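# Pull out the nearest yellow rod and lay its figures flat

## Task

Slide the yellow rod closest to the right arm outward to its end stop, rotate it by 90 degrees until its player figures are horizontal, and finish with neither arm nor its camera cable in contact with that rod.

## Robot and tools

ROBOT. Two six-joint arms with parallel grippers: left_arm sits on the +y side, right_arm on the -y side. The names do not match image left/right. Calibrated bases in the scene frame: left_arm at (-0.028, +0.289, +0.027) m, right_arm at (-0.040, -0.349, +0.007) m. Both are almost unrotated, with up being +z.

FRAMES. The scene frame has its origin at table height, midway between the nominal bases. +x points out over the table and +z points up. Each arm reports its end_effector_position (metres) and end_effector_quat_wxyz in its own base frame. That point lies between the finger pads, about 1 cm short of the tips. The fingers point along the gripper's +z axis and close along its y axis. Reported hand poses can be off by a few cm, more so at full reach.

JOINT ORDER. Every row and every per-joint list uses this order: wrist pitch (joint4), shoulder (joint2), wrist yaw (joint5), wrist roll (joint6), elbow (joint3), waist (joint1). Stated ranges in rad: waist -2.618..3.054, shoulder 0..3.142, elbow 0..3.142, wrist pitch -1.571..1.571, wrist yaw -1.571..1.571, wrist roll -2.094..2.094. A joint's true end may differ from these by up to 0.059 rad.

ROW FORMAT. A row always holds 14 numbers in [-1, 1], covering both arms even when only one moves:
- numbers 1-6: left_arm joint offsets, in the order above
- number 7: left_arm opening
- numbers 8-13: right_arm joint offsets
- number 14: right_arm opening
The joint numbers are offsets, not poses. They count from the Joint targets shown at the start of the action or move, not from the previous row. The scale is 1.0 = 2.224 rad for waist, shoulder and elbow, and 1.0 = 8.485 rad for the three wrist joints. The opening is absolute: +1 is fully open, -1 is closed. To keep an arm still, send 0 for each of its joints. For its gripper, repeat its present command, because a 0 opening is itself a command.

execute_actions(actions, cameras). actions is a list of up to 15 actions. Each action is a list of up to 15 rows, one row per 1/30 s step. If an action has fewer than 15 rows, its last row is held for the remaining steps. An action is refused for both arms if it would push any joint more than 0.059 rad past its range. The whole call is refused if an action is malformed, or if its first action fails that range check. An empty actions list just returns the state and images. cameras chooses which images come back: omitted, null or ["all"] gives all, [] gives none.

move(target, speed, blend, opening_speed, blocking, cameras). All joints travel together along a timed path.
- target: one 14-number row, or a list of up to 15 rows. Every row's offsets count from the same starting Joint targets. The whole list shares 10 s.
- speed: the top joint speed in rad/s, 0.01 to 12.57, default 0.5. Give one value, or one per target.
- blend: corner rounding in rad, for lists of targets.
- opening_speed: how fast the gripper command changes, in units of the -1..+1 scale per second, at least 0.2.
- blocking=false returns after about 0.5 s while the move keeps going.
The path does not avoid obstacles or the other arm. Faster moves, and targets set deeper past a contact, hit and press harder. The result adds a "move:" line with the outcome: done, off_target (resting more than 0.035 rad from target), moving, held or fault, plus limits=held if steps were withheld. Neither done nor off_target means the arm is free of contact.

Other tools:
- wait(seconds, 0..10) lets the scene run with the last commands held.
- stop() brakes a running move.
- zoom_image(camera, region=[x0,y0,x1,y1]) magnifies the latest image. Pixels start at the top-left, and a region can be at most 504x504.
- read_manual gives licence texts only.
- finished_scene(scene) ends the scene and cannot be undone.

CAMERAS. The two cameras are cam_left_wrist and cam_right_wrist, both 672x504 fisheye, each mounted on its arm's wrist. Their images can lag slightly while the arm moves.

RESULT LINES.
- Joint positions / Joint velocities: one block per arm in joint order, then the gap between the pads (0.094 m when fully open).
- Joint targets: the base that your next offsets count from.
- "within noise": the arm is still.
- grip_measured: the measured opening on the command scale.
- "joint sent to its limit": a joint was stopped at its end.
- "joint command not followed": the clearance check altered that arm's targets.
- Joint torques: the full drive output, gravity included. Positive means toward larger angles. Numbers 2, 5 and 6 wrap around at ±28 N m.
- MOTOR HOT: a motor has reached 75 °C. Around 90 °C the arm folds up and stops working, and at 100 °C it falls.

LIMITS ON MOTION. Each joint target can lead its measured angle by at most 0.339 rad (big joints) or 2.2 rad (wrist joints). Targets that would move the gripper more than 200 mm from where it is are scaled back. Big offsets may therefore need several actions, and very small ones may not move the joint at all.

GRIPPING. A closed grip squeezes at roughly 50-64 N per pad. It reaches full force once the command is about 0.05 below the reading at first contact, or 0.11 for round parts such as rods. To release, command an opening well above grip_measured.

AVOID. Dropping things, releasing anything that is still moving, slamming, hard hits and strong pushes. Above all, avoid contact or pressing between the two arms, including one gripper closing on the other's fingers. Keep arms from holding stretched poses or pushing against unreachable targets, since that overheats motors. To end a push, command the targets back past the measured positions. Before finishing, open the gripper and move away so nothing touches the rod, including the camera cable.

Each tool is called after "Request:" as name(argument=value, ...) on one line, values as JSON.

## Session

Request:
execute_actions(actions=[])

Scene clock: 0.00 s.
left_arm: end_effector_position=(+0.4007, +0.0076, +0.1253) grip_measured=+1.000 end_effector_quat_wxyz=(+0.625, -0.028, +0.778, +0.057) | right_arm: end_effector_position=(+0.3999, -0.0295, +0.1148) grip_measured=+1.000 end_effector_quat_wxyz=(+0.608, +0.063, +0.791, -0.024)
Joint names: [wrist pitch, shoulder, wrist yaw, wrist roll, elbow, waist]
Joint positions: left_arm=[0.966 1.539 -0.191 0.014 0.356 -0.068 0.094] | right_arm=[0.914 1.54 0.071 0.059 0.363 -0.045 0.094]
Joint velocities: within noise
Joint torques (N m): no reading
Heat: left arm: 47 °C; right arm: 43 °C.
Joint targets: left_arm=[0.959 1.536 -0.192 0.014 0.359 -0.068] | right_arm=[0.904 1.537 0.071 0.060 0.366 -0.045]
Tool commands: left_gripper/opening=+1.0 right_gripper/opening=+1.0

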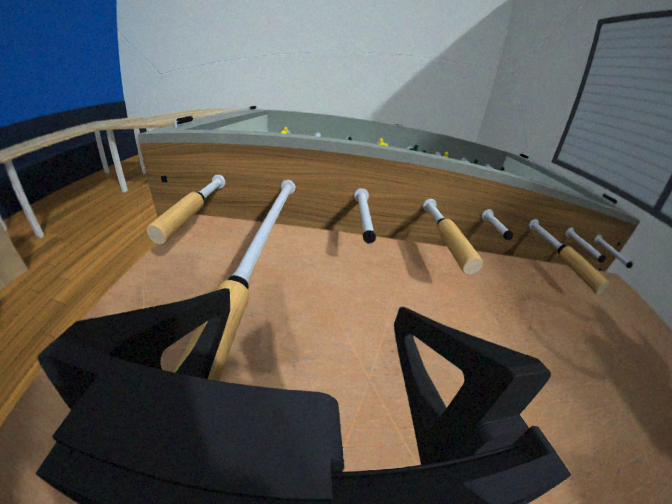

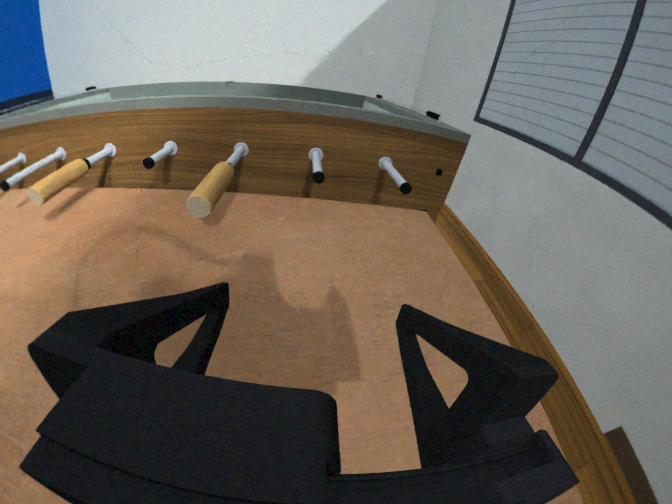

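Request:
zoom_image(camera="cam_left_wrist", region=[250, 90, 650, 290])

Request:
zoom_image(camera="cam_right_wrist", region=[0, 60, 500, 260])

Scaled by 1.260 from the camera's 672x504 image, which has a finer 960x720 frame.

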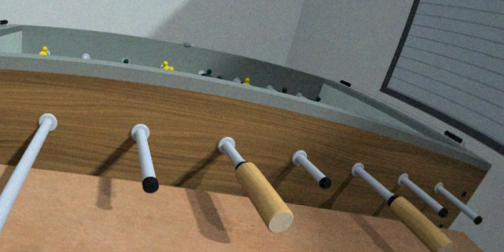

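Scaled by 1.008 from the camera's 672x504 image, which has a finer 960x720 frame.

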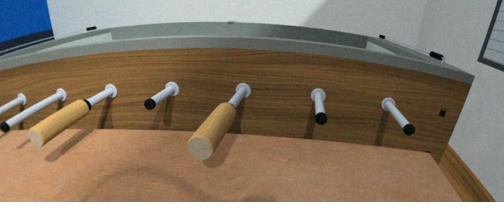

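Request:
move(target=[0,0,0,0,0,0,1,0.0715,0.3449,0.0355,-0.0071,0.192,0.1731,1], speed=0.8)

Scene clock: 83.93 s.
left_arm: end_effector_position=(+0.4007, +0.0076, +0.1253) grip_measured=+1.000 end_effector_quat_wxyz=(+0.625, -0.028, +0.778, +0.057) | right_arm: end_effector_position=(+0.4964, +0.1085, +0.0664) grip_measured=+1.000 end_effector_quat_wxyz=(+0.693, +0.007, +0.721, -0.015)
Joint names: [wrist pitch, shoulder, wrist yaw, wrist roll, elbow, waist]
Joint positions: left_arm=[0.966 1.539 -0.191 0.014 0.356 -0.068 0.094] | right_arm=[1.469 2.288 0.371 0.004 0.776 0.341 0.094]
Joint velocities: within noise
Joint torques (N m): left_arm=[1.83 -6.37 -0.05 0.01 5.38 -0.05] | right_arm=[2.09 -7.45 0.02 -0.03 4.83 -0.01]
Heat: left arm: 46 °C; right arm: 44 °C.
Joint targets: left_arm=[0.959 1.536 -0.192 0.014 0.359 -0.068] | right_arm=[1.511 2.305 0.372 0.000 0.793 0.340]
move: off_target (right_arm); right_arm: the wrist pitch is farthest, 0.042 rad from its target
camera_calibration:
cam_right_wrist: T_world_to_cam=[[-0.0712717, -0.978878, 0.191621, 0.119546], [-0.439208, -0.141684, -0.887142, 0.324893], [0.895554, -0.14739, -0.419833, -0.282901], [0, 0, 0, 1]] pos_world=[0.404569, 0.121356, 0.146547]

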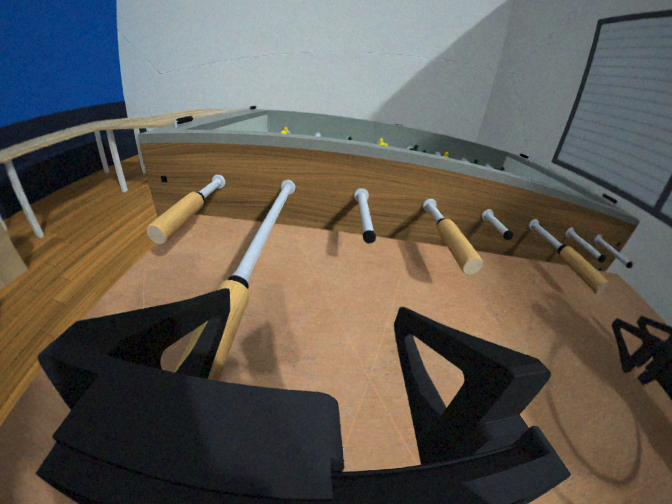

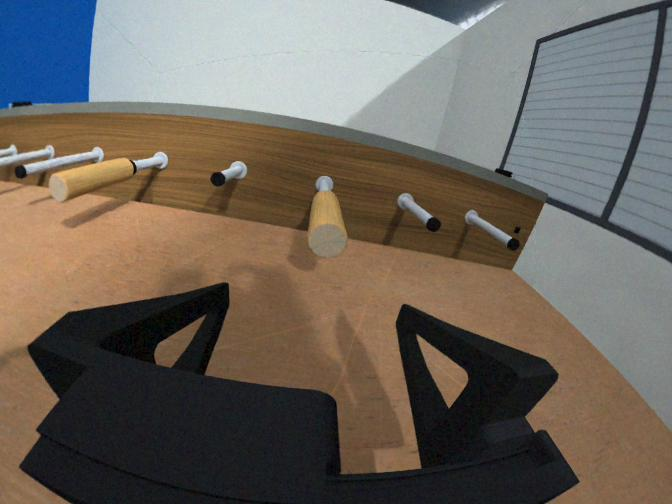

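Request:
move(target=[[0,0,0,0,0,0,1,-0.016,0.0459,-0.0065,0,0.1228,-0.0247,1],[0,0,0,0,0,0,1,-0.03665,0.098,-0.0113,0,0.255,-0.0432,1]], speed=0.5, cameras=["cam_right_wrist"])

Scene clock: 104.20 s.
left_arm: end_effector_position=(+0.4007, +0.0076, +0.1253) grip_measured=+1.000 end_effector_quat_wxyz=(+0.625, -0.028, +0.778, +0.057) | right_arm: end_effector_position=(+0.6177, +0.1066, +0.0922) grip_measured=+1.000 end_effector_quat_wxyz=(+0.727, +0.021, +0.686, -0.008)
Joint names: [wrist pitch, shoulder, wrist yaw, wrist roll, elbow, waist]
Joint positions: left_arm=[0.966 1.539 -0.191 0.014 0.356 -0.068 0.094] | right_arm=[1.216 2.494 0.292 0.003 1.338 0.251 0.094]
Joint velocities: within noise
Joint torques (N m): left_arm=[1.84 -6.31 -0.04 0 5.37 -0.05] | right_arm=[1.57 -9.43 -0.17 -0.04 7.04 -0.62]
Heat: left arm: 45 °C; right arm: 47 °C.
Joint targets: left_arm=[0.959 1.536 -0.192 0.014 0.359 -0.068] | right_arm=[1.199 2.522 0.276 0.000 1.360 0.244]
move: done
camera_calibration:
cam_right_wrist: T_world_to_cam=[[-0.0991093, -0.982956, 0.15484, 0.142388], [-0.351214, -0.111037, -0.929688, 0.347113], [0.931035, -0.146523, -0.334223, -0.410859], [0, 0, 0, 1]] pos_world=[0.518547, 0.118303, 0.163341]
Images, in order (width x height): cam_right_wrist 672x504.

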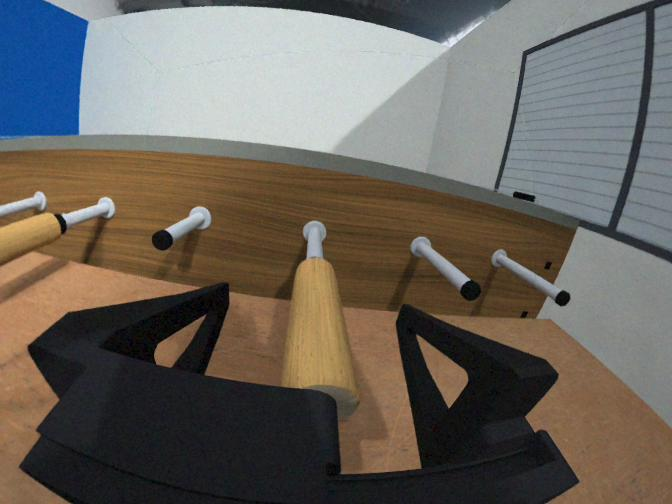

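Request:
move(target=[0,0,0,0,0,0,1,-0.0071,0.0036,-0.0017,0,0,-0.0036,1], cameras=["cam_right_wrist"])

Request:
move(target=[0,0,0,0,0,0,1,0,0,0,0,0,0,-0.7], opening_speed=1.0, cameras=["cam_right_wrist"])

Scene clock: 116.03 s.
left_arm: end_effector_position=(+0.4007, +0.0076, +0.1253) grip_measured=+1.000 end_effector_quat_wxyz=(+0.625, -0.028, +0.778, +0.057) | right_arm: end_effector_position=(+0.6185, +0.1044, +0.0708) grip_measured=+1.000 end_effector_quat_wxyz=(+0.703, +0.012, +0.711, -0.012)
Joint names: [wrist pitch, shoulder, wrist yaw, wrist roll, elbow, waist]
Joint positions: left_arm=[0.966 1.539 -0.191 0.014 0.356 -0.068 0.094] | right_arm=[1.155 2.505 0.278 0.003 1.338 0.244 0.094]
Joint velocities: within noise
Joint torques (N m): left_arm=[1.84 -6.34 -0.06 0.01 5.37 -0.06] | right_arm=[1.58 -9.68 -0.13 -0.04 7.01 -0.68]
Heat: left arm: 45 °C; right arm: 46 °C.
Joint targets: left_arm=[0.959 1.536 -0.192 0.014 0.359 -0.068] | right_arm=[1.139 2.530 0.262 0.000 1.360 0.236]
move: done
camera_calibration:
cam_right_wrist: T_world_to_cam=[[-0.080719, -0.980556, 0.178871, 0.130335], [-0.414341, -0.130206, -0.900759, 0.366319], [0.906535, -0.146822, -0.395775, -0.399547], [0, 0, 0, 1]] pos_world=[0.524505, 0.116836, 0.148522]
Images, in order (width x height): cam_right_wrist 672x504.

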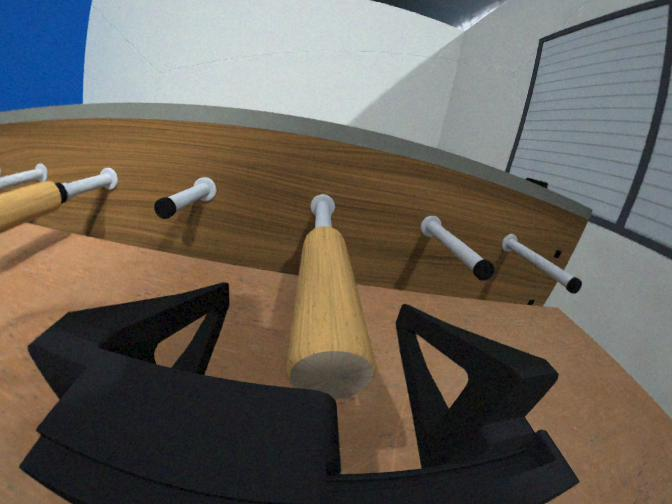

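Scene clock: 117.93 s.
left_arm: end_effector_position=(+0.4007, +0.0076, +0.1253) grip_measured=+1.000 end_effector_quat_wxyz=(+0.625, -0.028, +0.778, +0.057) | right_arm: end_effector_position=(+0.6188, +0.1038, +0.0706) grip_measured=-0.305 end_effector_quat_wxyz=(+0.702, +0.012, +0.712, -0.012)
Joint names: [wrist pitch, shoulder, wrist yaw, wrist roll, elbow, waist]
Joint positions: left_arm=[0.966 1.539 -0.191 0.014 0.356 -0.068 0.094] | right_arm=[1.154 2.505 0.275 0.003 1.338 0.242 0.033]
Joint velocities: within noise
Joint torques (N m): left_arm=[1.85 -6.34 -0.05 0.02 5.33 -0.03] | right_arm=[1.59 -9.66 -0.09 -0.03 7.01 -0.5]
Heat: left arm: 45 °C; right arm: 46 °C.
Joint targets: left_arm=[0.959 1.536 -0.192 0.014 0.359 -0.068] | right_arm=[1.140 2.530 0.262 0.000 1.360 0.236]
move: done
camera_calibration:
cam_right_wrist: T_world_to_cam=[[-0.0790316, -0.980666, 0.17902, 0.128794], [-0.414818, -0.130944, -0.900433, 0.36655], [0.906466, -0.145423, -0.396449, -0.399987], [0, 0, 0, 1]] pos_world=[0.524805, 0.116134, 0.148423]
Images, in order (width x height): cam_right_wrist 672x504.

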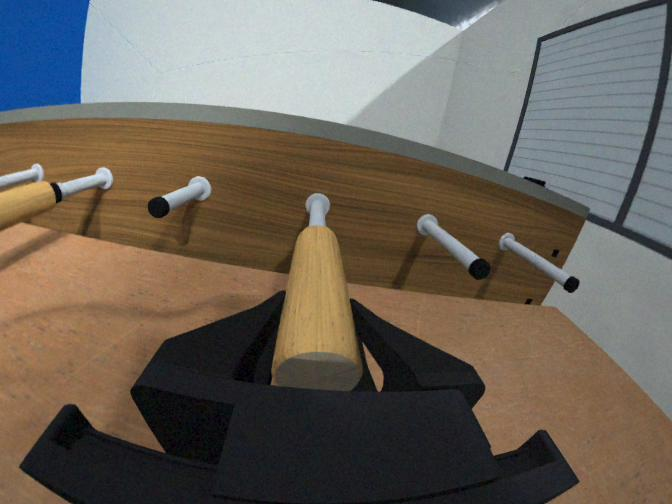

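Request:
move(target=[0,0,0,0,0,0,1,0,0,0,-0.1875,0,0,-0.7], speed=0.9, cameras=["cam_right_wrist"])

Request:
move(target=[[0,0,0,0,0,0,1,0.0239,-0.0603,0.0271,0,-0.138,0.0477,-0.7],[0,0,0,0,0,0,1,0.0361,-0.0854,0.0768,0,-0.21,0.125,-0.7]], speed=0.4)

Scene clock: 144.73 s.
left_arm: end_effector_position=(+0.4007, +0.0076, +0.1253) grip_measured=+1.000 end_effector_quat_wxyz=(+0.625, -0.028, +0.778, +0.057) | right_arm: end_effector_position=(+0.6185, +0.1002, +0.0769) grip_measured=-0.306 end_effector_quat_wxyz=(+0.492, -0.482, +0.508, -0.517)
Joint names: [wrist pitch, shoulder, wrist yaw, wrist roll, elbow, waist]
Joint positions: left_arm=[0.966 1.539 -0.191 0.014 0.356 -0.068 0.094] | right_arm=[1.192 2.51 0.291 -1.576 1.338 0.241 0.033]
Joint velocities: within noise
Joint torques (N m): left_arm=[1.85 -6.39 -0.05 0.01 5.34 -0.09] | right_arm=[1.25 -10.06 -0.29 -0.1 6.97 -0.38]
Heat: left arm: 45 °C; right arm: 46 °C.
Joint targets: left_arm=[0.959 1.536 -0.192 0.014 0.359 -0.068] | right_arm=[1.139 2.530 0.262 -1.591 1.360 0.236]
move: off_target (right_arm); right_arm: the wrist pitch is farthest, 0.052 rad from its target
camera_calibration:
cam_right_wrist: T_world_to_cam=[[-0.0592744, 0.180386, 0.981808, -0.0661639], [-0.446585, -0.884417, 0.135531, 0.38709], [0.892776, -0.430427, 0.132981, -0.401483], [0, 0, 0, 1]] pos_world=[0.527381, 0.181475, 0.0658871]
Images, in order (width x height): cam_right_wrist 672x504.

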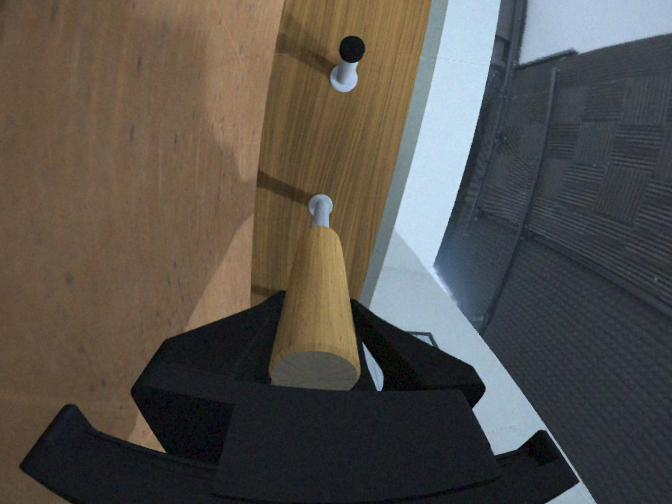

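Scene clock: 147.20 s.
left_arm: end_effector_position=(+0.4007, +0.0076, +0.1253) grip_measured=+1.000 end_effector_quat_wxyz=(+0.625, -0.028, +0.778, +0.057) | right_arm: end_effector_position=(+0.4862, +0.1020, +0.0689) grip_measured=-0.306 end_effector_quat_wxyz=(+0.383, -0.389, +0.591, -0.594)
Joint names: [wrist pitch, shoulder, wrist yaw, wrist roll, elbow, waist]
Joint positions: left_arm=[0.966 1.539 -0.191 0.014 0.356 -0.068 0.094] | right_arm=[1.443 2.357 0.907 -1.578 0.91 0.491 0.033]
Joint velocities: within noise
Joint torques (N m): left_arm=[1.83 -6.31 -0.04 0.01 5.31 -0.03] | right_arm=[1.54 -10.65 0.11 -0.14 2.41 2.07]
Heat: left arm: 45 °C; right arm: 46 °C.
Joint targets: left_arm=[0.959 1.536 -0.192 0.014 0.359 -0.068] | right_arm=[1.446 2.340 0.914 -1.591 0.893 0.514]
move: done
camera_calibration:
cam_right_wrist: T_world_to_cam=[[0.0327459, 0.190757, 0.981091, -0.112303], [-0.730008, -0.6659, 0.153839, 0.444902], [0.682654, -0.721241, 0.117449, -0.148634], [0, 0, 0, 1]] pos_world=[0.429925, 0.210482, 0.0591926]

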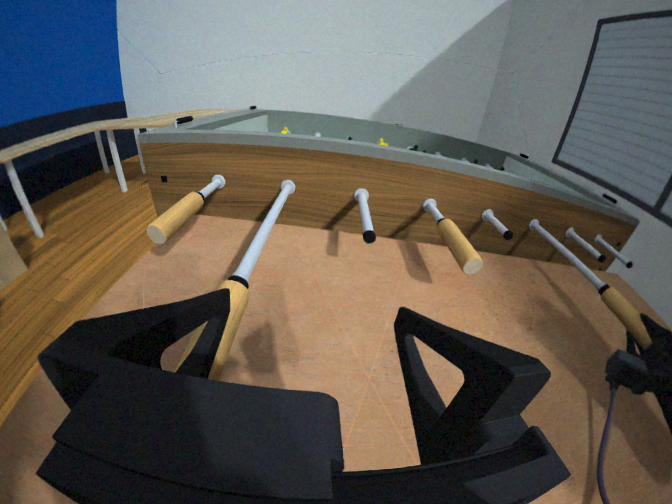

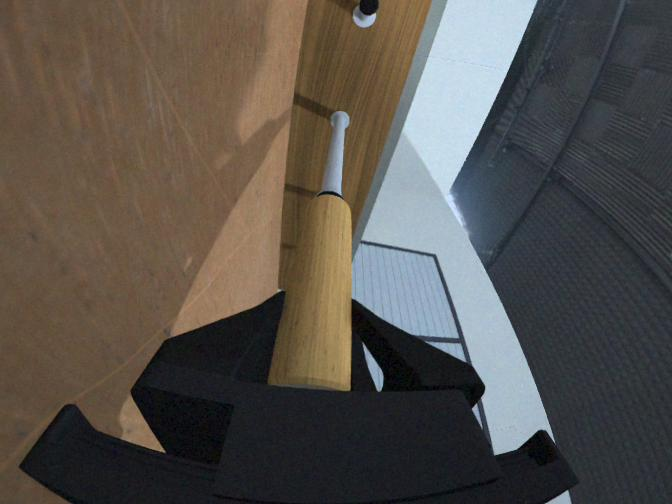

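Request:
move(target=[[0,0,0,0,0,0,1,0.0031,-0.0065,0.0474,0,-0.018,0.0683,-0.7],[0,0,0,0,0,0,1,0.0101,-0.0177,0.0718,0,-0.0557,0.1164,-0.7]], speed=0.25)

Scene clock: 156.77 s.
left_arm: end_effector_position=(+0.4007, +0.0076, +0.1253) grip_measured=+1.000 end_effector_quat_wxyz=(+0.625, -0.028, +0.778, +0.057) | right_arm: end_effector_position=(+0.4784, +0.1062, +0.0723) grip_measured=-0.307 end_effector_quat_wxyz=(+0.353, -0.371, +0.605, -0.609)
Joint names: [wrist pitch, shoulder, wrist yaw, wrist roll, elbow, waist]
Joint positions: left_arm=[0.966 1.539 -0.191 0.014 0.356 -0.068 0.094] | right_arm=[1.394 2.347 1.028 -1.582 0.938 0.533 0.033]
Joint velocities: within noise
Joint torques (N m): left_arm=[1.85 -6.38 -0.05 0.01 5.33 -0.06] | right_arm=[2.71 -13.24 5.47 -0.09 -9.01 21.44]
Heat: left arm: 45 °C; right arm: 46 °C.
Joint targets: left_arm=[0.959 1.536 -0.192 0.014 0.359 -0.068] | right_arm=[1.531 2.301 1.523 -1.591 0.769 0.773]
move: off_target (right_arm); right_arm: the wrist yaw is farthest, 0.495 rad from its target
camera_calibration:
cam_right_wrist: T_world_to_cam=[[0.0594175, 0.197385, 0.978524, -0.129513], [-0.77828, -0.604682, 0.169233, 0.457024], [0.6251, -0.771621, 0.117692, -0.107731], [0, 0, 0, 1]] pos_world=[0.430731, 0.218791, 0.0620666]

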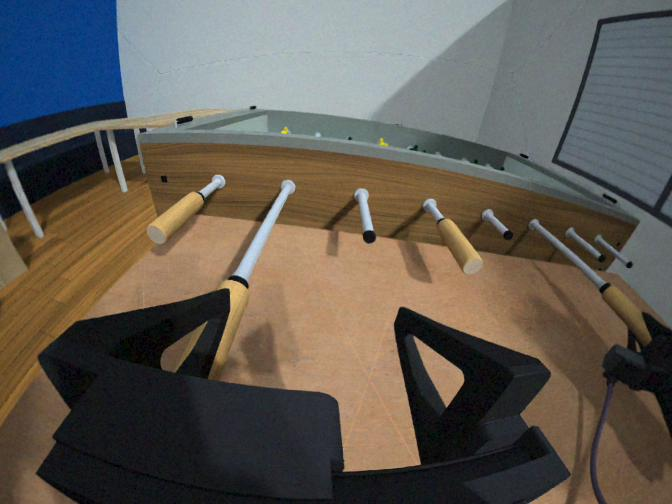

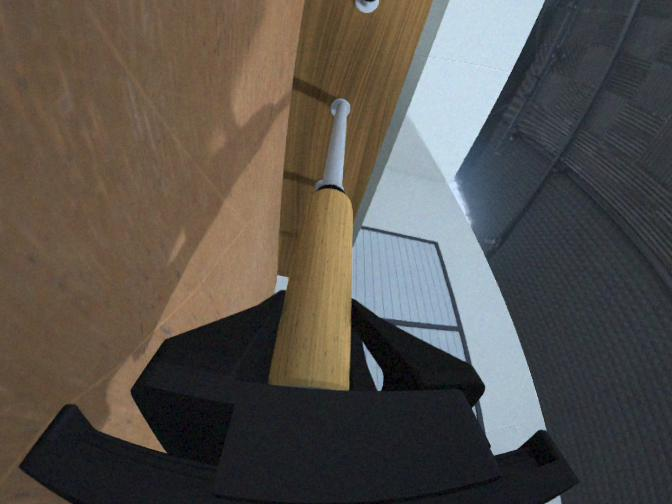

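Request:
move(target=[0,0,0,0,0,0,1,-0.0161,0.0207,-0.0583,0,0.076,-0.1079,-0.7], speed=0.6, cameras=[])

Request:
move(target=[0,0,0,0,0,0,1,0,0,0,0,0,0,0.3], opening_speed=1.5)

Scene clock: 171.23 s.
left_arm: end_effector_position=(+0.4007, +0.0076, +0.1253) grip_measured=+1.000 end_effector_quat_wxyz=(+0.625, -0.028, +0.778, +0.057) | right_arm: end_effector_position=(+0.4842, +0.1028, +0.0727) grip_measured=-0.307 end_effector_quat_wxyz=(+0.359, -0.371, +0.606, -0.605)
Joint names: [wrist pitch, shoulder, wrist yaw, wrist roll, elbow, waist]
Joint positions: left_arm=[0.966 1.539 -0.191 0.014 0.356 -0.068 0.094] | right_arm=[1.384 2.347 1 -1.571 0.946 0.515 0.033]
Joint velocities: within noise
Joint torques (N m): left_arm=[1.84 -6.35 -0.04 0 5.35 -0.05] | right_arm=[1.58 -9.42 0.37 -0.2 3.29 1.65]
Heat: left arm: 45 °C; right arm: 52 °C.
Joint targets: left_arm=[0.959 1.536 -0.192 0.014 0.359 -0.068] | right_arm=[1.395 2.347 1.028 -1.591 0.938 0.533]
move: done
No camera images: "cameras" was empty.

Scene clock: 172.13 s.
left_arm: end_effector_position=(+0.4007, +0.0076, +0.1253) grip_measured=+1.000 end_effector_quat_wxyz=(+0.625, -0.028, +0.778, +0.057) | right_arm: end_effector_position=(+0.4811, +0.1051, +0.0710) grip_measured=+0.298 end_effector_quat_wxyz=(+0.346, -0.379, +0.603, -0.611)
Joint names: [wrist pitch, shoulder, wrist yaw, wrist roll, elbow, waist]
Joint positions: left_arm=[0.966 1.539 -0.191 0.014 0.356 -0.068 0.094] | right_arm=[1.373 2.347 1.022 -1.592 0.946 0.527 0.061]
Joint velocities: within noise
Joint torques (N m): left_arm=[1.84 -6.37 -0.04 0.01 5.34 -0.06] | right_arm=[1.66 -9.4 0.08 0.01 3.29 0.59]
Heat: left arm: 44 °C; right arm: 52 °C.
Joint targets: left_arm=[0.959 1.536 -0.192 0.014 0.359 -0.068] | right_arm=[1.395 2.347 1.028 -1.591 0.938 0.533]
move: done
camera_calibration:
cam_right_wrist: T_world_to_cam=[[0.0751826, 0.212571, 0.974249, -0.136972], [-0.775265, -0.602008, 0.191179, 0.455371], [0.627145, -0.769675, 0.119538, -0.111583], [0, 0, 0, 1]] pos_world=[0.43331, 0.217371, 0.0597263]

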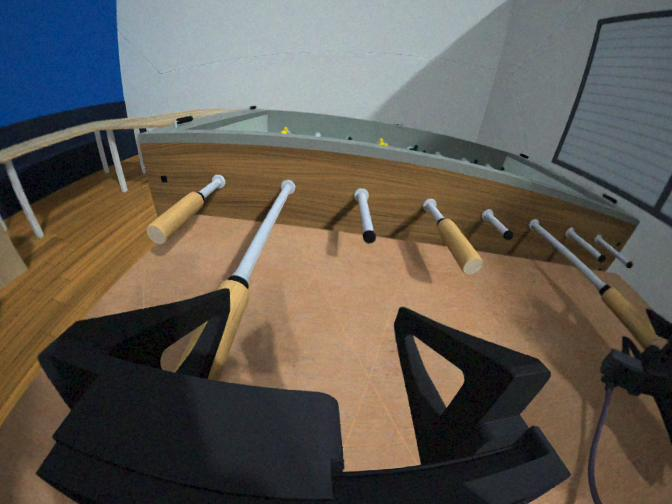

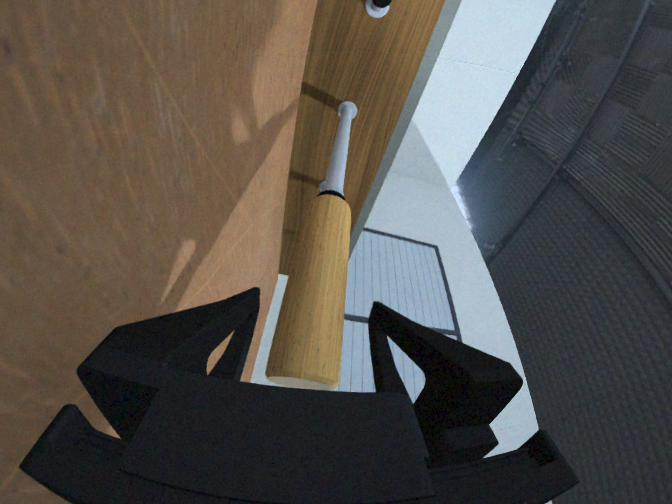

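Request:
move(target=[0,0,0,0,0,0,1,0.0158,-0.0225,0.0276,0,-0.0764,0.105,0.3], speed=0.5)

Scene clock: 184.73 s.
left_arm: end_effector_position=(+0.4007, +0.0076, +0.1253) grip_measured=+1.000 end_effector_quat_wxyz=(+0.625, -0.028, +0.778, +0.057) | right_arm: end_effector_position=(+0.4003, +0.1516, +0.0624) grip_measured=+0.298 end_effector_quat_wxyz=(+0.338, -0.391, +0.597, -0.614)
Joint names: [wrist pitch, shoulder, wrist yaw, wrist roll, elbow, waist]
Joint positions: left_arm=[0.966 1.539 -0.191 0.014 0.356 -0.068 0.094] | right_arm=[1.479 2.317 1.253 -1.593 0.781 0.766 0.061]
Joint velocities: within noise
Joint torques (N m): left_arm=[1.83 -6.35 -0.06 0.01 5.34 -0.06] | right_arm=[1.8 -10.13 0.18 0.03 2.06 0.03]
Heat: left arm: 44 °C; right arm: 49 °C.
Joint targets: left_arm=[0.959 1.536 -0.192 0.014 0.359 -0.068] | right_arm=[1.529 2.297 1.262 -1.591 0.769 0.766]
move: off_target (right_arm); right_arm: the wrist pitch is farthest, 0.051 rad from its target
camera_calibration:
cam_right_wrist: T_world_to_cam=[[0.0903322, 0.238245, 0.966995, -0.141885], [-0.766747, -0.603004, 0.220192, 0.417261], [0.635562, -0.761331, 0.128203, -0.02913], [0, 0, 0, 1]] pos_world=[0.351264, 0.263236, 0.0490591]

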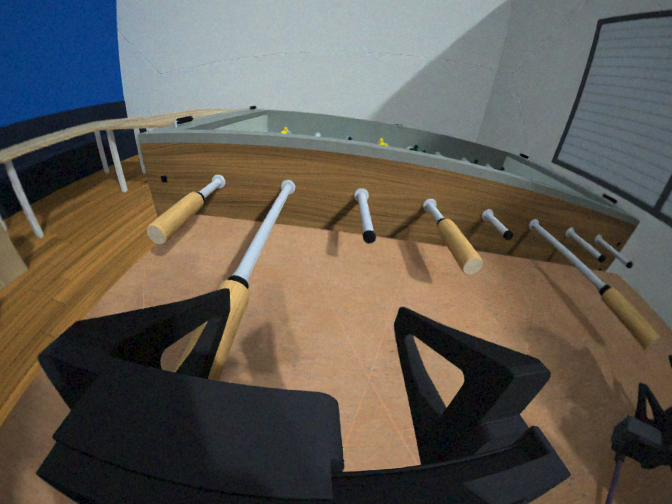

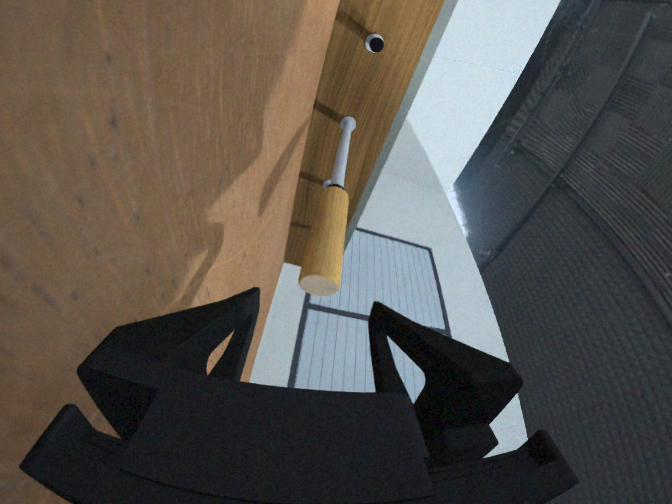

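Request:
finished_scene(scene=1)

The scene is finished: the task was done.


## Next scene

The same job, from a new start.

Request:
execute_actions(actions=[])

Scene clock: 0.00 s.
left_arm: end_effector_position=(+0.3899, -0.0004, +0.1147) grip_measured=+1.000 end_effector_quat_wxyz=(+0.609, -0.026, +0.793, +0.006) | right_arm: end_effector_position=(+0.3960, -0.0474, +0.1154) grip_measured=+1.000 end_effector_quat_wxyz=(+0.595, +0.094, +0.794, -0.086)
Joint names: [wrist pitch, shoulder, wrist yaw, wrist roll, elbow, waist]
Joint positions: left_arm=[0.911 1.495 -0.08 -0.043 0.322 -0.04 0.094] | right_arm=[0.848 1.518 0.234 0.044 0.38 -0.018 0.094]
Joint velocities: within noise
Joint torques (N m): no reading
Heat: left arm: 43 °C; right arm: 40 °C.
Joint targets: left_arm=[0.899 1.493 -0.081 -0.042 0.324 -0.040] | right_arm=[0.837 1.515 0.234 0.045 0.383 -0.018]
Tool commands: left_gripper/opening=+1.0 right_gripper/opening=+1.0
camera_calibration:
cam_left_wrist: T_world_to_cam=[[0.0222135, -0.980285, 0.196335, -0.0420869], [-0.593611, -0.170951, -0.786385, 0.357186], [0.804446, -0.0990782, -0.585705, -0.125405], [0, 0, 0, 1]] pos_world=[0.313846, 0.00737939, 0.215698]
cam_right_wrist: T_world_to_cam=[[-0.244005, -0.947103, 0.208463, 0.0183839], [-0.655393, 0.00260904, -0.755284, 0.379511], [0.714788, -0.320918, -0.621361, -0.108823], [0, 0, 0, 1]] pos_world=[0.331, -0.0185021, 0.215188]

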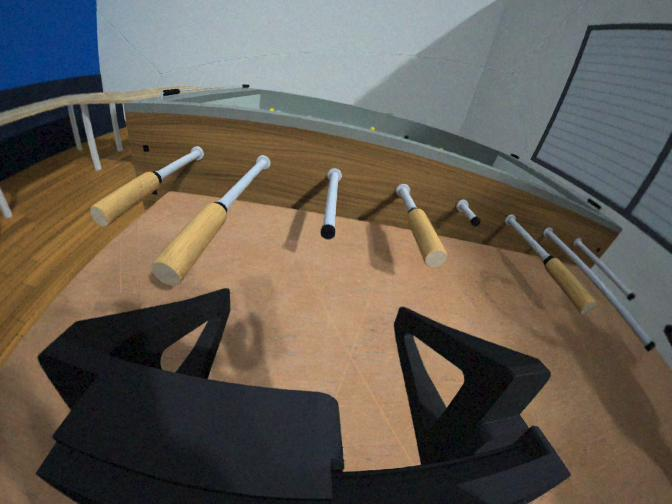

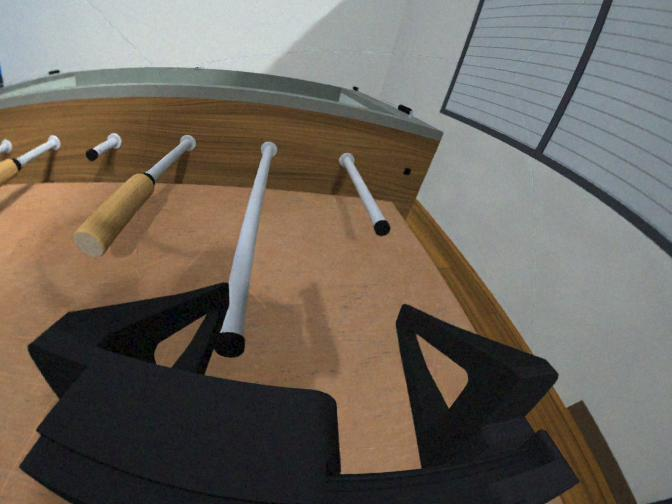

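Request:
move(target=[[0,0,0,0,0,0,1,0.0428,0.1057,0.0137,-0.0053,0.0526,0.098,1],[0,0,0,0,0,0,1,0.0817,0.3395,0.0365,-0.0053,0.138,0.23,1]], speed=[1.2,0.9], blend=0.1, cameras=["cam_right_wrist"])

Scene clock: 38.20 s.
left_arm: end_effector_position=(+0.3899, -0.0004, +0.1147) grip_measured=+1.000 end_effector_quat_wxyz=(+0.609, -0.026, +0.793, +0.006) | right_arm: end_effector_position=(+0.4536, +0.1413, +0.0550) grip_measured=+1.000 end_effector_quat_wxyz=(+0.675, +0.000, +0.737, -0.033)
Joint names: [wrist pitch, shoulder, wrist yaw, wrist roll, elbow, waist]
Joint positions: left_arm=[0.911 1.495 -0.08 -0.043 0.322 -0.04 0.094] | right_arm=[1.48 2.255 0.541 0.003 0.674 0.494 0.094]
Joint velocities: within noise
Joint torques (N m): left_arm=[1.88 -5.76 -0.03 0 5.31 -0.08] | right_arm=[2.16 -7.08 0.11 -0.03 4.25 -0.01]
Heat: left arm: 43 °C; right arm: 42 °C.
Joint targets: left_arm=[0.899 1.493 -0.081 -0.042 0.324 -0.040] | right_arm=[1.530 2.270 0.544 0.000 0.690 0.494]
move: off_target (right_arm); right_arm: the wrist pitch is farthest, 0.051 rad from its target
camera_calibration:
cam_right_wrist: T_world_to_cam=[[-0.0771012, -0.97016, 0.229881, 0.150108], [-0.483851, -0.165188, -0.859419, 0.322713], [0.871747, -0.177491, -0.456677, -0.227463], [0, 0, 0, 1]] pos_world=[0.366009, 0.158564, 0.138961]
Images, in order (width x height): cam_right_wrist 672x504.

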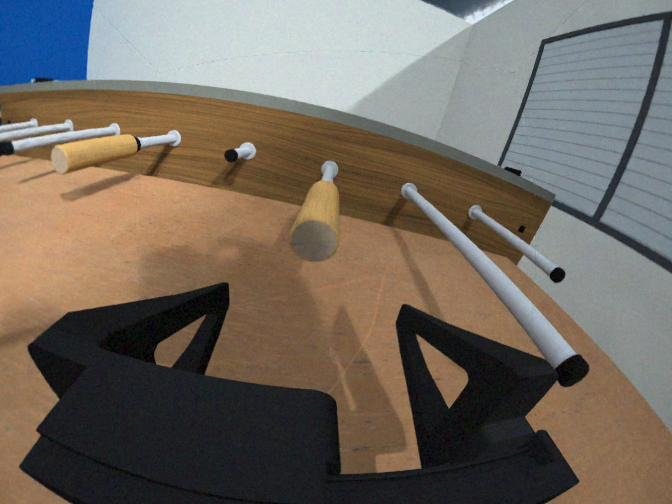

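Request:
move(target=[0,0,0,0,0,0,1,-0.0271,0.067,-0.0102,0,0.1799,-0.0457,1], speed=0.6, cameras=["cam_right_wrist"])

Scene clock: 56.90 s.
left_arm: end_effector_position=(+0.3899, -0.0004, +0.1147) grip_measured=+1.000 end_effector_quat_wxyz=(+0.609, -0.026, +0.793, +0.006) | right_arm: end_effector_position=(+0.5485, +0.1432, +0.0742) grip_measured=+1.000 end_effector_quat_wxyz=(+0.704, +0.027, +0.709, -0.027)
Joint names: [wrist pitch, shoulder, wrist yaw, wrist roll, elbow, waist]
Joint positions: left_arm=[0.911 1.495 -0.08 -0.043 0.322 -0.04 0.094] | right_arm=[1.314 2.393 0.472 0.003 1.072 0.397 0.094]
Joint velocities: within noise
Joint torques (N m): left_arm=[1.88 -5.75 -0.03 0.02 5.33 -0.02] | right_arm=[1.62 -8.39 -0.09 -0.03 5.82 -0.43]
Heat: left arm: 42 °C; right arm: 44 °C.
Joint targets: left_arm=[0.899 1.493 -0.081 -0.042 0.324 -0.040] | right_arm=[1.301 2.419 0.457 0.000 1.090 0.392]
move: done
camera_calibration:
cam_right_wrist: T_world_to_cam=[[-0.12166, -0.976371, 0.178602, 0.183999], [-0.413898, -0.113644, -0.903202, 0.342926], [0.902157, -0.183806, -0.390292, -0.321697], [0, 0, 0, 1]] pos_world=[0.454542, 0.159493, 0.151313]
Images, in order (width x height): cam_right_wrist 672x504.

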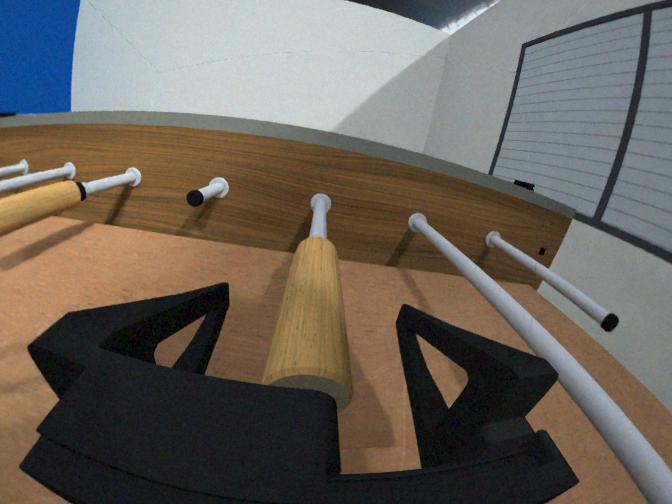

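Request:
move(target=[0,0,0,0,0,0,1,0,0,0,0,0,0,-0.7], opening_speed=1.2, cameras=[])

Request:
move(target=[[0,0,0,0,0,0,1,0,0,0,-0.1875,0,0,-0.7],[0,0,0,0,0,0,1,0.0093,-0.0202,0.0453,-0.1875,-0.0432,0.067,-0.7],[0,0,0,0,0,0,1,0.0112,-0.0247,0.0833,-0.1875,-0.0547,0.1223,-0.7],[0,0,0,0,0,0,1,0.0148,-0.0315,0.0956,-0.1875,-0.0755,0.1466,-0.7]], speed=[1.0,0.5,0.3,0.25])

Scene clock: 71.73 s.
left_arm: end_effector_position=(+0.3899, -0.0004, +0.1147) grip_measured=+1.000 end_effector_quat_wxyz=(+0.609, -0.026, +0.793, +0.006) | right_arm: end_effector_position=(+0.5486, +0.1439, +0.0740) grip_measured=-0.309 end_effector_quat_wxyz=(+0.704, +0.025, +0.709, -0.025)
Joint names: [wrist pitch, shoulder, wrist yaw, wrist roll, elbow, waist]
Joint positions: left_arm=[0.911 1.495 -0.08 -0.043 0.322 -0.04 0.094] | right_arm=[1.313 2.393 0.468 0.003 1.072 0.397 0.032]
Joint velocities: within noise
Joint torques (N m): left_arm=[1.88 -5.81 -0.02 0.01 5.37 -0.02] | right_arm=[1.59 -8.4 -0.07 -0.02 5.79 -0.42]
Heat: left arm: 42 °C; right arm: 43 °C.
Joint targets: left_arm=[0.899 1.493 -0.081 -0.042 0.324 -0.040] | right_arm=[1.300 2.419 0.457 0.000 1.090 0.392]
move: done
No camera images: "cameras" was empty.

Scene clock: 76.20 s.
left_arm: end_effector_position=(+0.3899, -0.0004, +0.1147) grip_measured=+1.000 end_effector_quat_wxyz=(+0.609, -0.026, +0.793, +0.006) | right_arm: end_effector_position=(+0.4668, +0.1534, +0.0703) grip_measured=-0.310 end_effector_quat_wxyz=(+0.374, -0.383, +0.595, -0.600)
Joint names: [wrist pitch, shoulder, wrist yaw, wrist roll, elbow, waist]
Joint positions: left_arm=[0.911 1.495 -0.08 -0.043 0.322 -0.04 0.094] | right_arm=[1.393 2.375 1.083 -1.583 0.979 0.642 0.032]
Joint velocities: within noise
Joint torques (N m): left_arm=[1.88 -5.75 -0.02 0.02 5.38 -0.05] | right_arm=[1.76 -11.88 2.09 -0.08 -0.38 6.84]
Heat: left arm: 42 °C; right arm: 43 °C.
Joint targets: left_arm=[0.899 1.493 -0.081 -0.042 0.324 -0.040] | right_arm=[1.426 2.349 1.269 -1.591 0.922 0.718]
move: off_target (right_arm); right_arm: the wrist yaw is farthest, 0.185 rad from its target
camera_calibration:
cam_left_wrist: T_world_to_cam=[[0.0222135, -0.980285, 0.196335, -0.0420869], [-0.593611, -0.170951, -0.786385, 0.357186], [0.804446, -0.0990782, -0.585705, -0.125405], [0, 0, 0, 1]] pos_world=[0.313846, 0.00737939, 0.215698]
cam_right_wrist: T_world_to_cam=[[0.0393001, 0.194751, 0.980065, -0.126497], [-0.746259, -0.646535, 0.158399, 0.469114], [0.664495, -0.737607, 0.119925, -0.0876473], [0, 0, 0, 1]] pos_world=[0.413293, 0.263285, 0.0601793]

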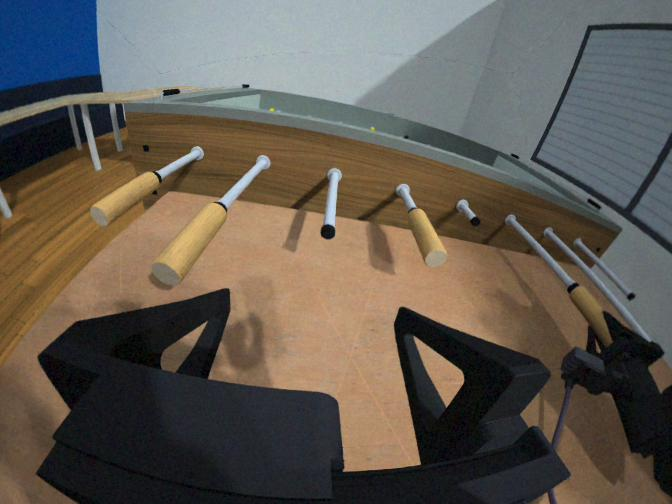

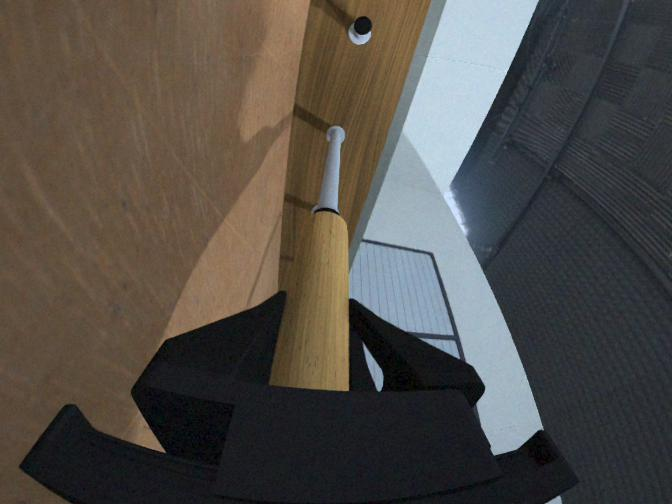

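Request:
move(target=[0,0,0,0,0,0,1,0.018,-0.012,0.06,0,-0.04,0.05,-0.7], speed=0.3, cameras=["cam_right_wrist"])

the call would take right_arm's wrist yaw more than 0.059 radians past the upper end of its range (1.571 radians), so nothing of the call was run. Give that joint a number nearer 0 in that row, or first move the joint away from that end.
Scene clock: 83.40 s.
left_arm: end_effector_position=(+0.3899, -0.0004, +0.1147) grip_measured=+1.000 end_effector_quat_wxyz=(+0.609, -0.026, +0.793, +0.006) | right_arm: end_effector_position=(+0.4668, +0.1534, +0.0703) grip_measured=-0.310 end_effector_quat_wxyz=(+0.374, -0.383, +0.595, -0.600)
Joint names: [wrist pitch, shoulder, wrist yaw, wrist roll, elbow, waist]
Joint positions: left_arm=[0.911 1.495 -0.08 -0.043 0.322 -0.04 0.094] | right_arm=[1.393 2.375 1.083 -1.583 0.979 0.642 0.032]
Joint velocities: within noise
Joint torques (N m): left_arm=[1.89 -5.81 -0.03 0.01 5.33 -0.08] | right_arm=[1.75 -11.88 2.09 -0.08 -0.36 6.86]
Heat: left arm: 42 °C; right arm: 44 °C.
Joint targets: left_arm=[0.899 1.493 -0.081 -0.042 0.324 -0.040] | right_arm=[1.426 2.349 1.269 -1.591 0.922 0.718]
Tool commands: left_gripper/opening=+1.0 right_gripper/opening=-0.7

Yaw scale error; use 0.024.

Request:
move(target=[0,0,0,0,0,0,1,0.008,-0.012,0.024,0,-0.04,0.05,-0.7], speed=0.3, cameras=["cam_right_wrist"])

Scene clock: 87.40 s.
left_arm: end_effector_position=(+0.3899, -0.0004, +0.1147) grip_measured=+1.000 end_effector_quat_wxyz=(+0.609, -0.026, +0.793, +0.006) | right_arm: end_effector_position=(+0.4636, +0.1531, +0.0709) grip_measured=-0.310 end_effector_quat_wxyz=(+0.372, -0.386, +0.594, -0.599)
Joint names: [wrist pitch, shoulder, wrist yaw, wrist roll, elbow, waist]
Joint positions: left_arm=[0.911 1.495 -0.08 -0.043 0.322 -0.04 0.094] | right_arm=[1.391 2.364 1.084 -1.583 0.963 0.645 0.032]
Joint velocities: within noise
Joint torques (N m): left_arm=[1.87 -5.81 -0.04 0.01 5.33 -0.05] | right_arm=[2.39 -13.14 4.3 -0.08 -6.06 16.47]
Heat: left arm: 42 °C; right arm: 44 °C.
Joint targets: left_arm=[0.899 1.493 -0.081 -0.042 0.324 -0.040] | right_arm=[1.494 2.322 1.472 -1.591 0.833 0.830]
move: off_target (right_arm); right_arm: the wrist yaw is farthest, 0.388 rad from its target
camera_calibration:
cam_right_wrist: T_world_to_cam=[[0.0441693, 0.198877, 0.979029, -0.129542], [-0.743845, -0.647635, 0.165117, 0.464948], [0.666891, -0.735539, 0.119328, -0.0872834], [0, 0, 0, 1]] pos_world=[0.409779, 0.262679, 0.0604696]
Images, in order (width x height): cam_right_wrist 672x504.

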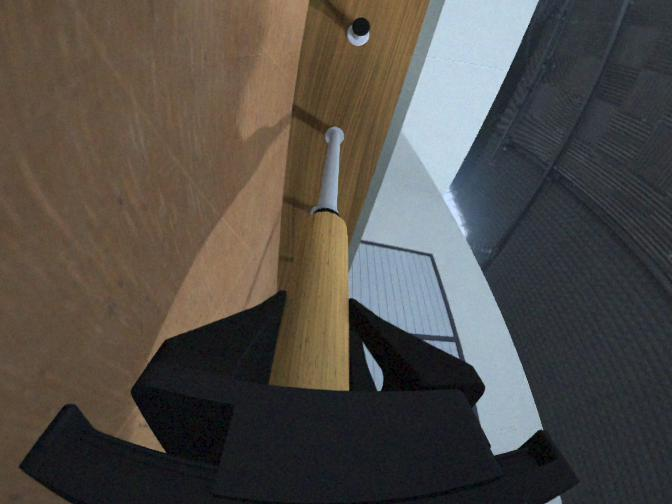

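Request:
move(target=[[0,0,0,0,0,0,1,-0.0121,0.0189,-0.0457,0,0.0585,-0.0832,-0.7],[0,0,0,0,0,0,1,-0.0121,0.0189,-0.0457,0,0.0585,-0.0832,0.3],[0,0,0,0,0,0,1,0.0003,-0.0054,-0.0181,0,-0.0085,0.022,0.3]], speed=0.6, opening_speed=1.5)

Scene clock: 99.87 s.
left_arm: end_effector_position=(+0.3899, -0.0004, +0.1147) grip_measured=+1.000 end_effector_quat_wxyz=(+0.609, -0.026, +0.793, +0.006) | right_arm: end_effector_position=(+0.3830, +0.1958, +0.0632) grip_measured=+0.298 end_effector_quat_wxyz=(+0.357, -0.407, +0.584, -0.604)
Joint names: [wrist pitch, shoulder, wrist yaw, wrist roll, elbow, waist]
Joint positions: left_arm=[0.911 1.495 -0.08 -0.043 0.322 -0.04 0.094] | right_arm=[1.446 2.33 1.31 -1.591 0.828 0.882 0.061]
Joint velocities: within noise
Joint torques (N m): left_arm=[1.88 -5.78 -0.04 0.02 5.33 -0.08] | right_arm=[1.79 -10.41 0.16 0.01 2.04 -0.31]
Heat: left arm: 42 °C; right arm: 46 °C.
Joint targets: left_arm=[0.899 1.493 -0.081 -0.042 0.324 -0.040] | right_arm=[1.496 2.310 1.319 -1.591 0.814 0.878]
move: off_target (right_arm); right_arm: the wrist pitch is farthest, 0.050 rad from its target
camera_calibration:
cam_left_wrist: T_world_to_cam=[[0.0222135, -0.980285, 0.196335, -0.0420869], [-0.593611, -0.170951, -0.786385, 0.357186], [0.804446, -0.0990782, -0.585705, -0.125405], [0, 0, 0, 1]] pos_world=[0.313846, 0.00737939, 0.215698]
cam_right_wrist: T_world_to_cam=[[0.0721446, 0.242766, 0.967399, -0.145649], [-0.730624, -0.647397, 0.216949, 0.425578], [0.678958, -0.722456, 0.130664, -0.00907806], [0, 0, 0, 1]] pos_world=[0.327608, 0.304318, 0.0497586]

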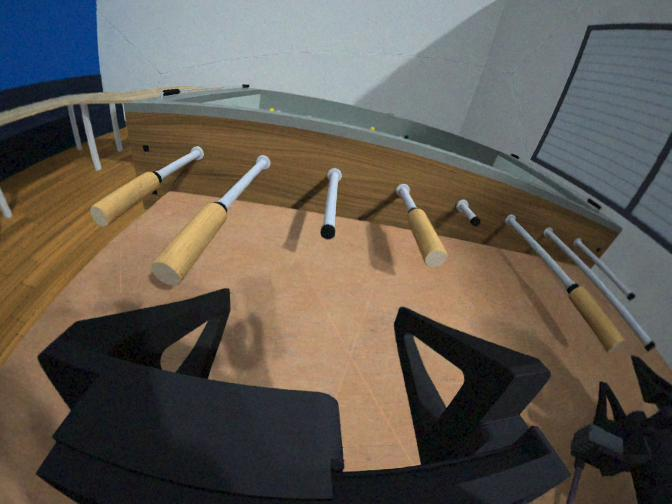

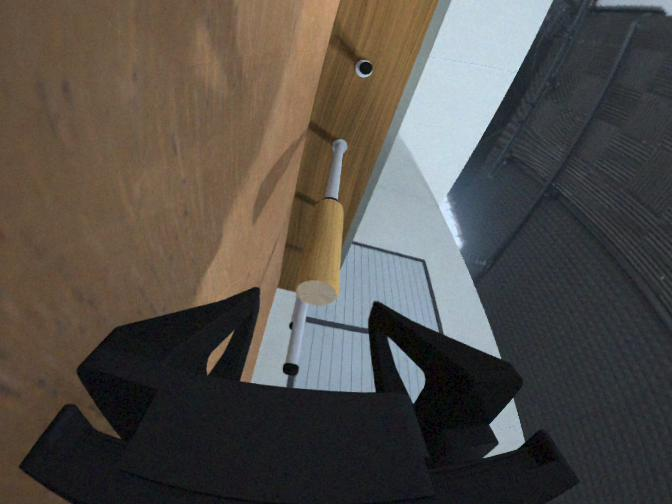

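Request:
finished_scene(scene=2)

The scene is finished: the task was done.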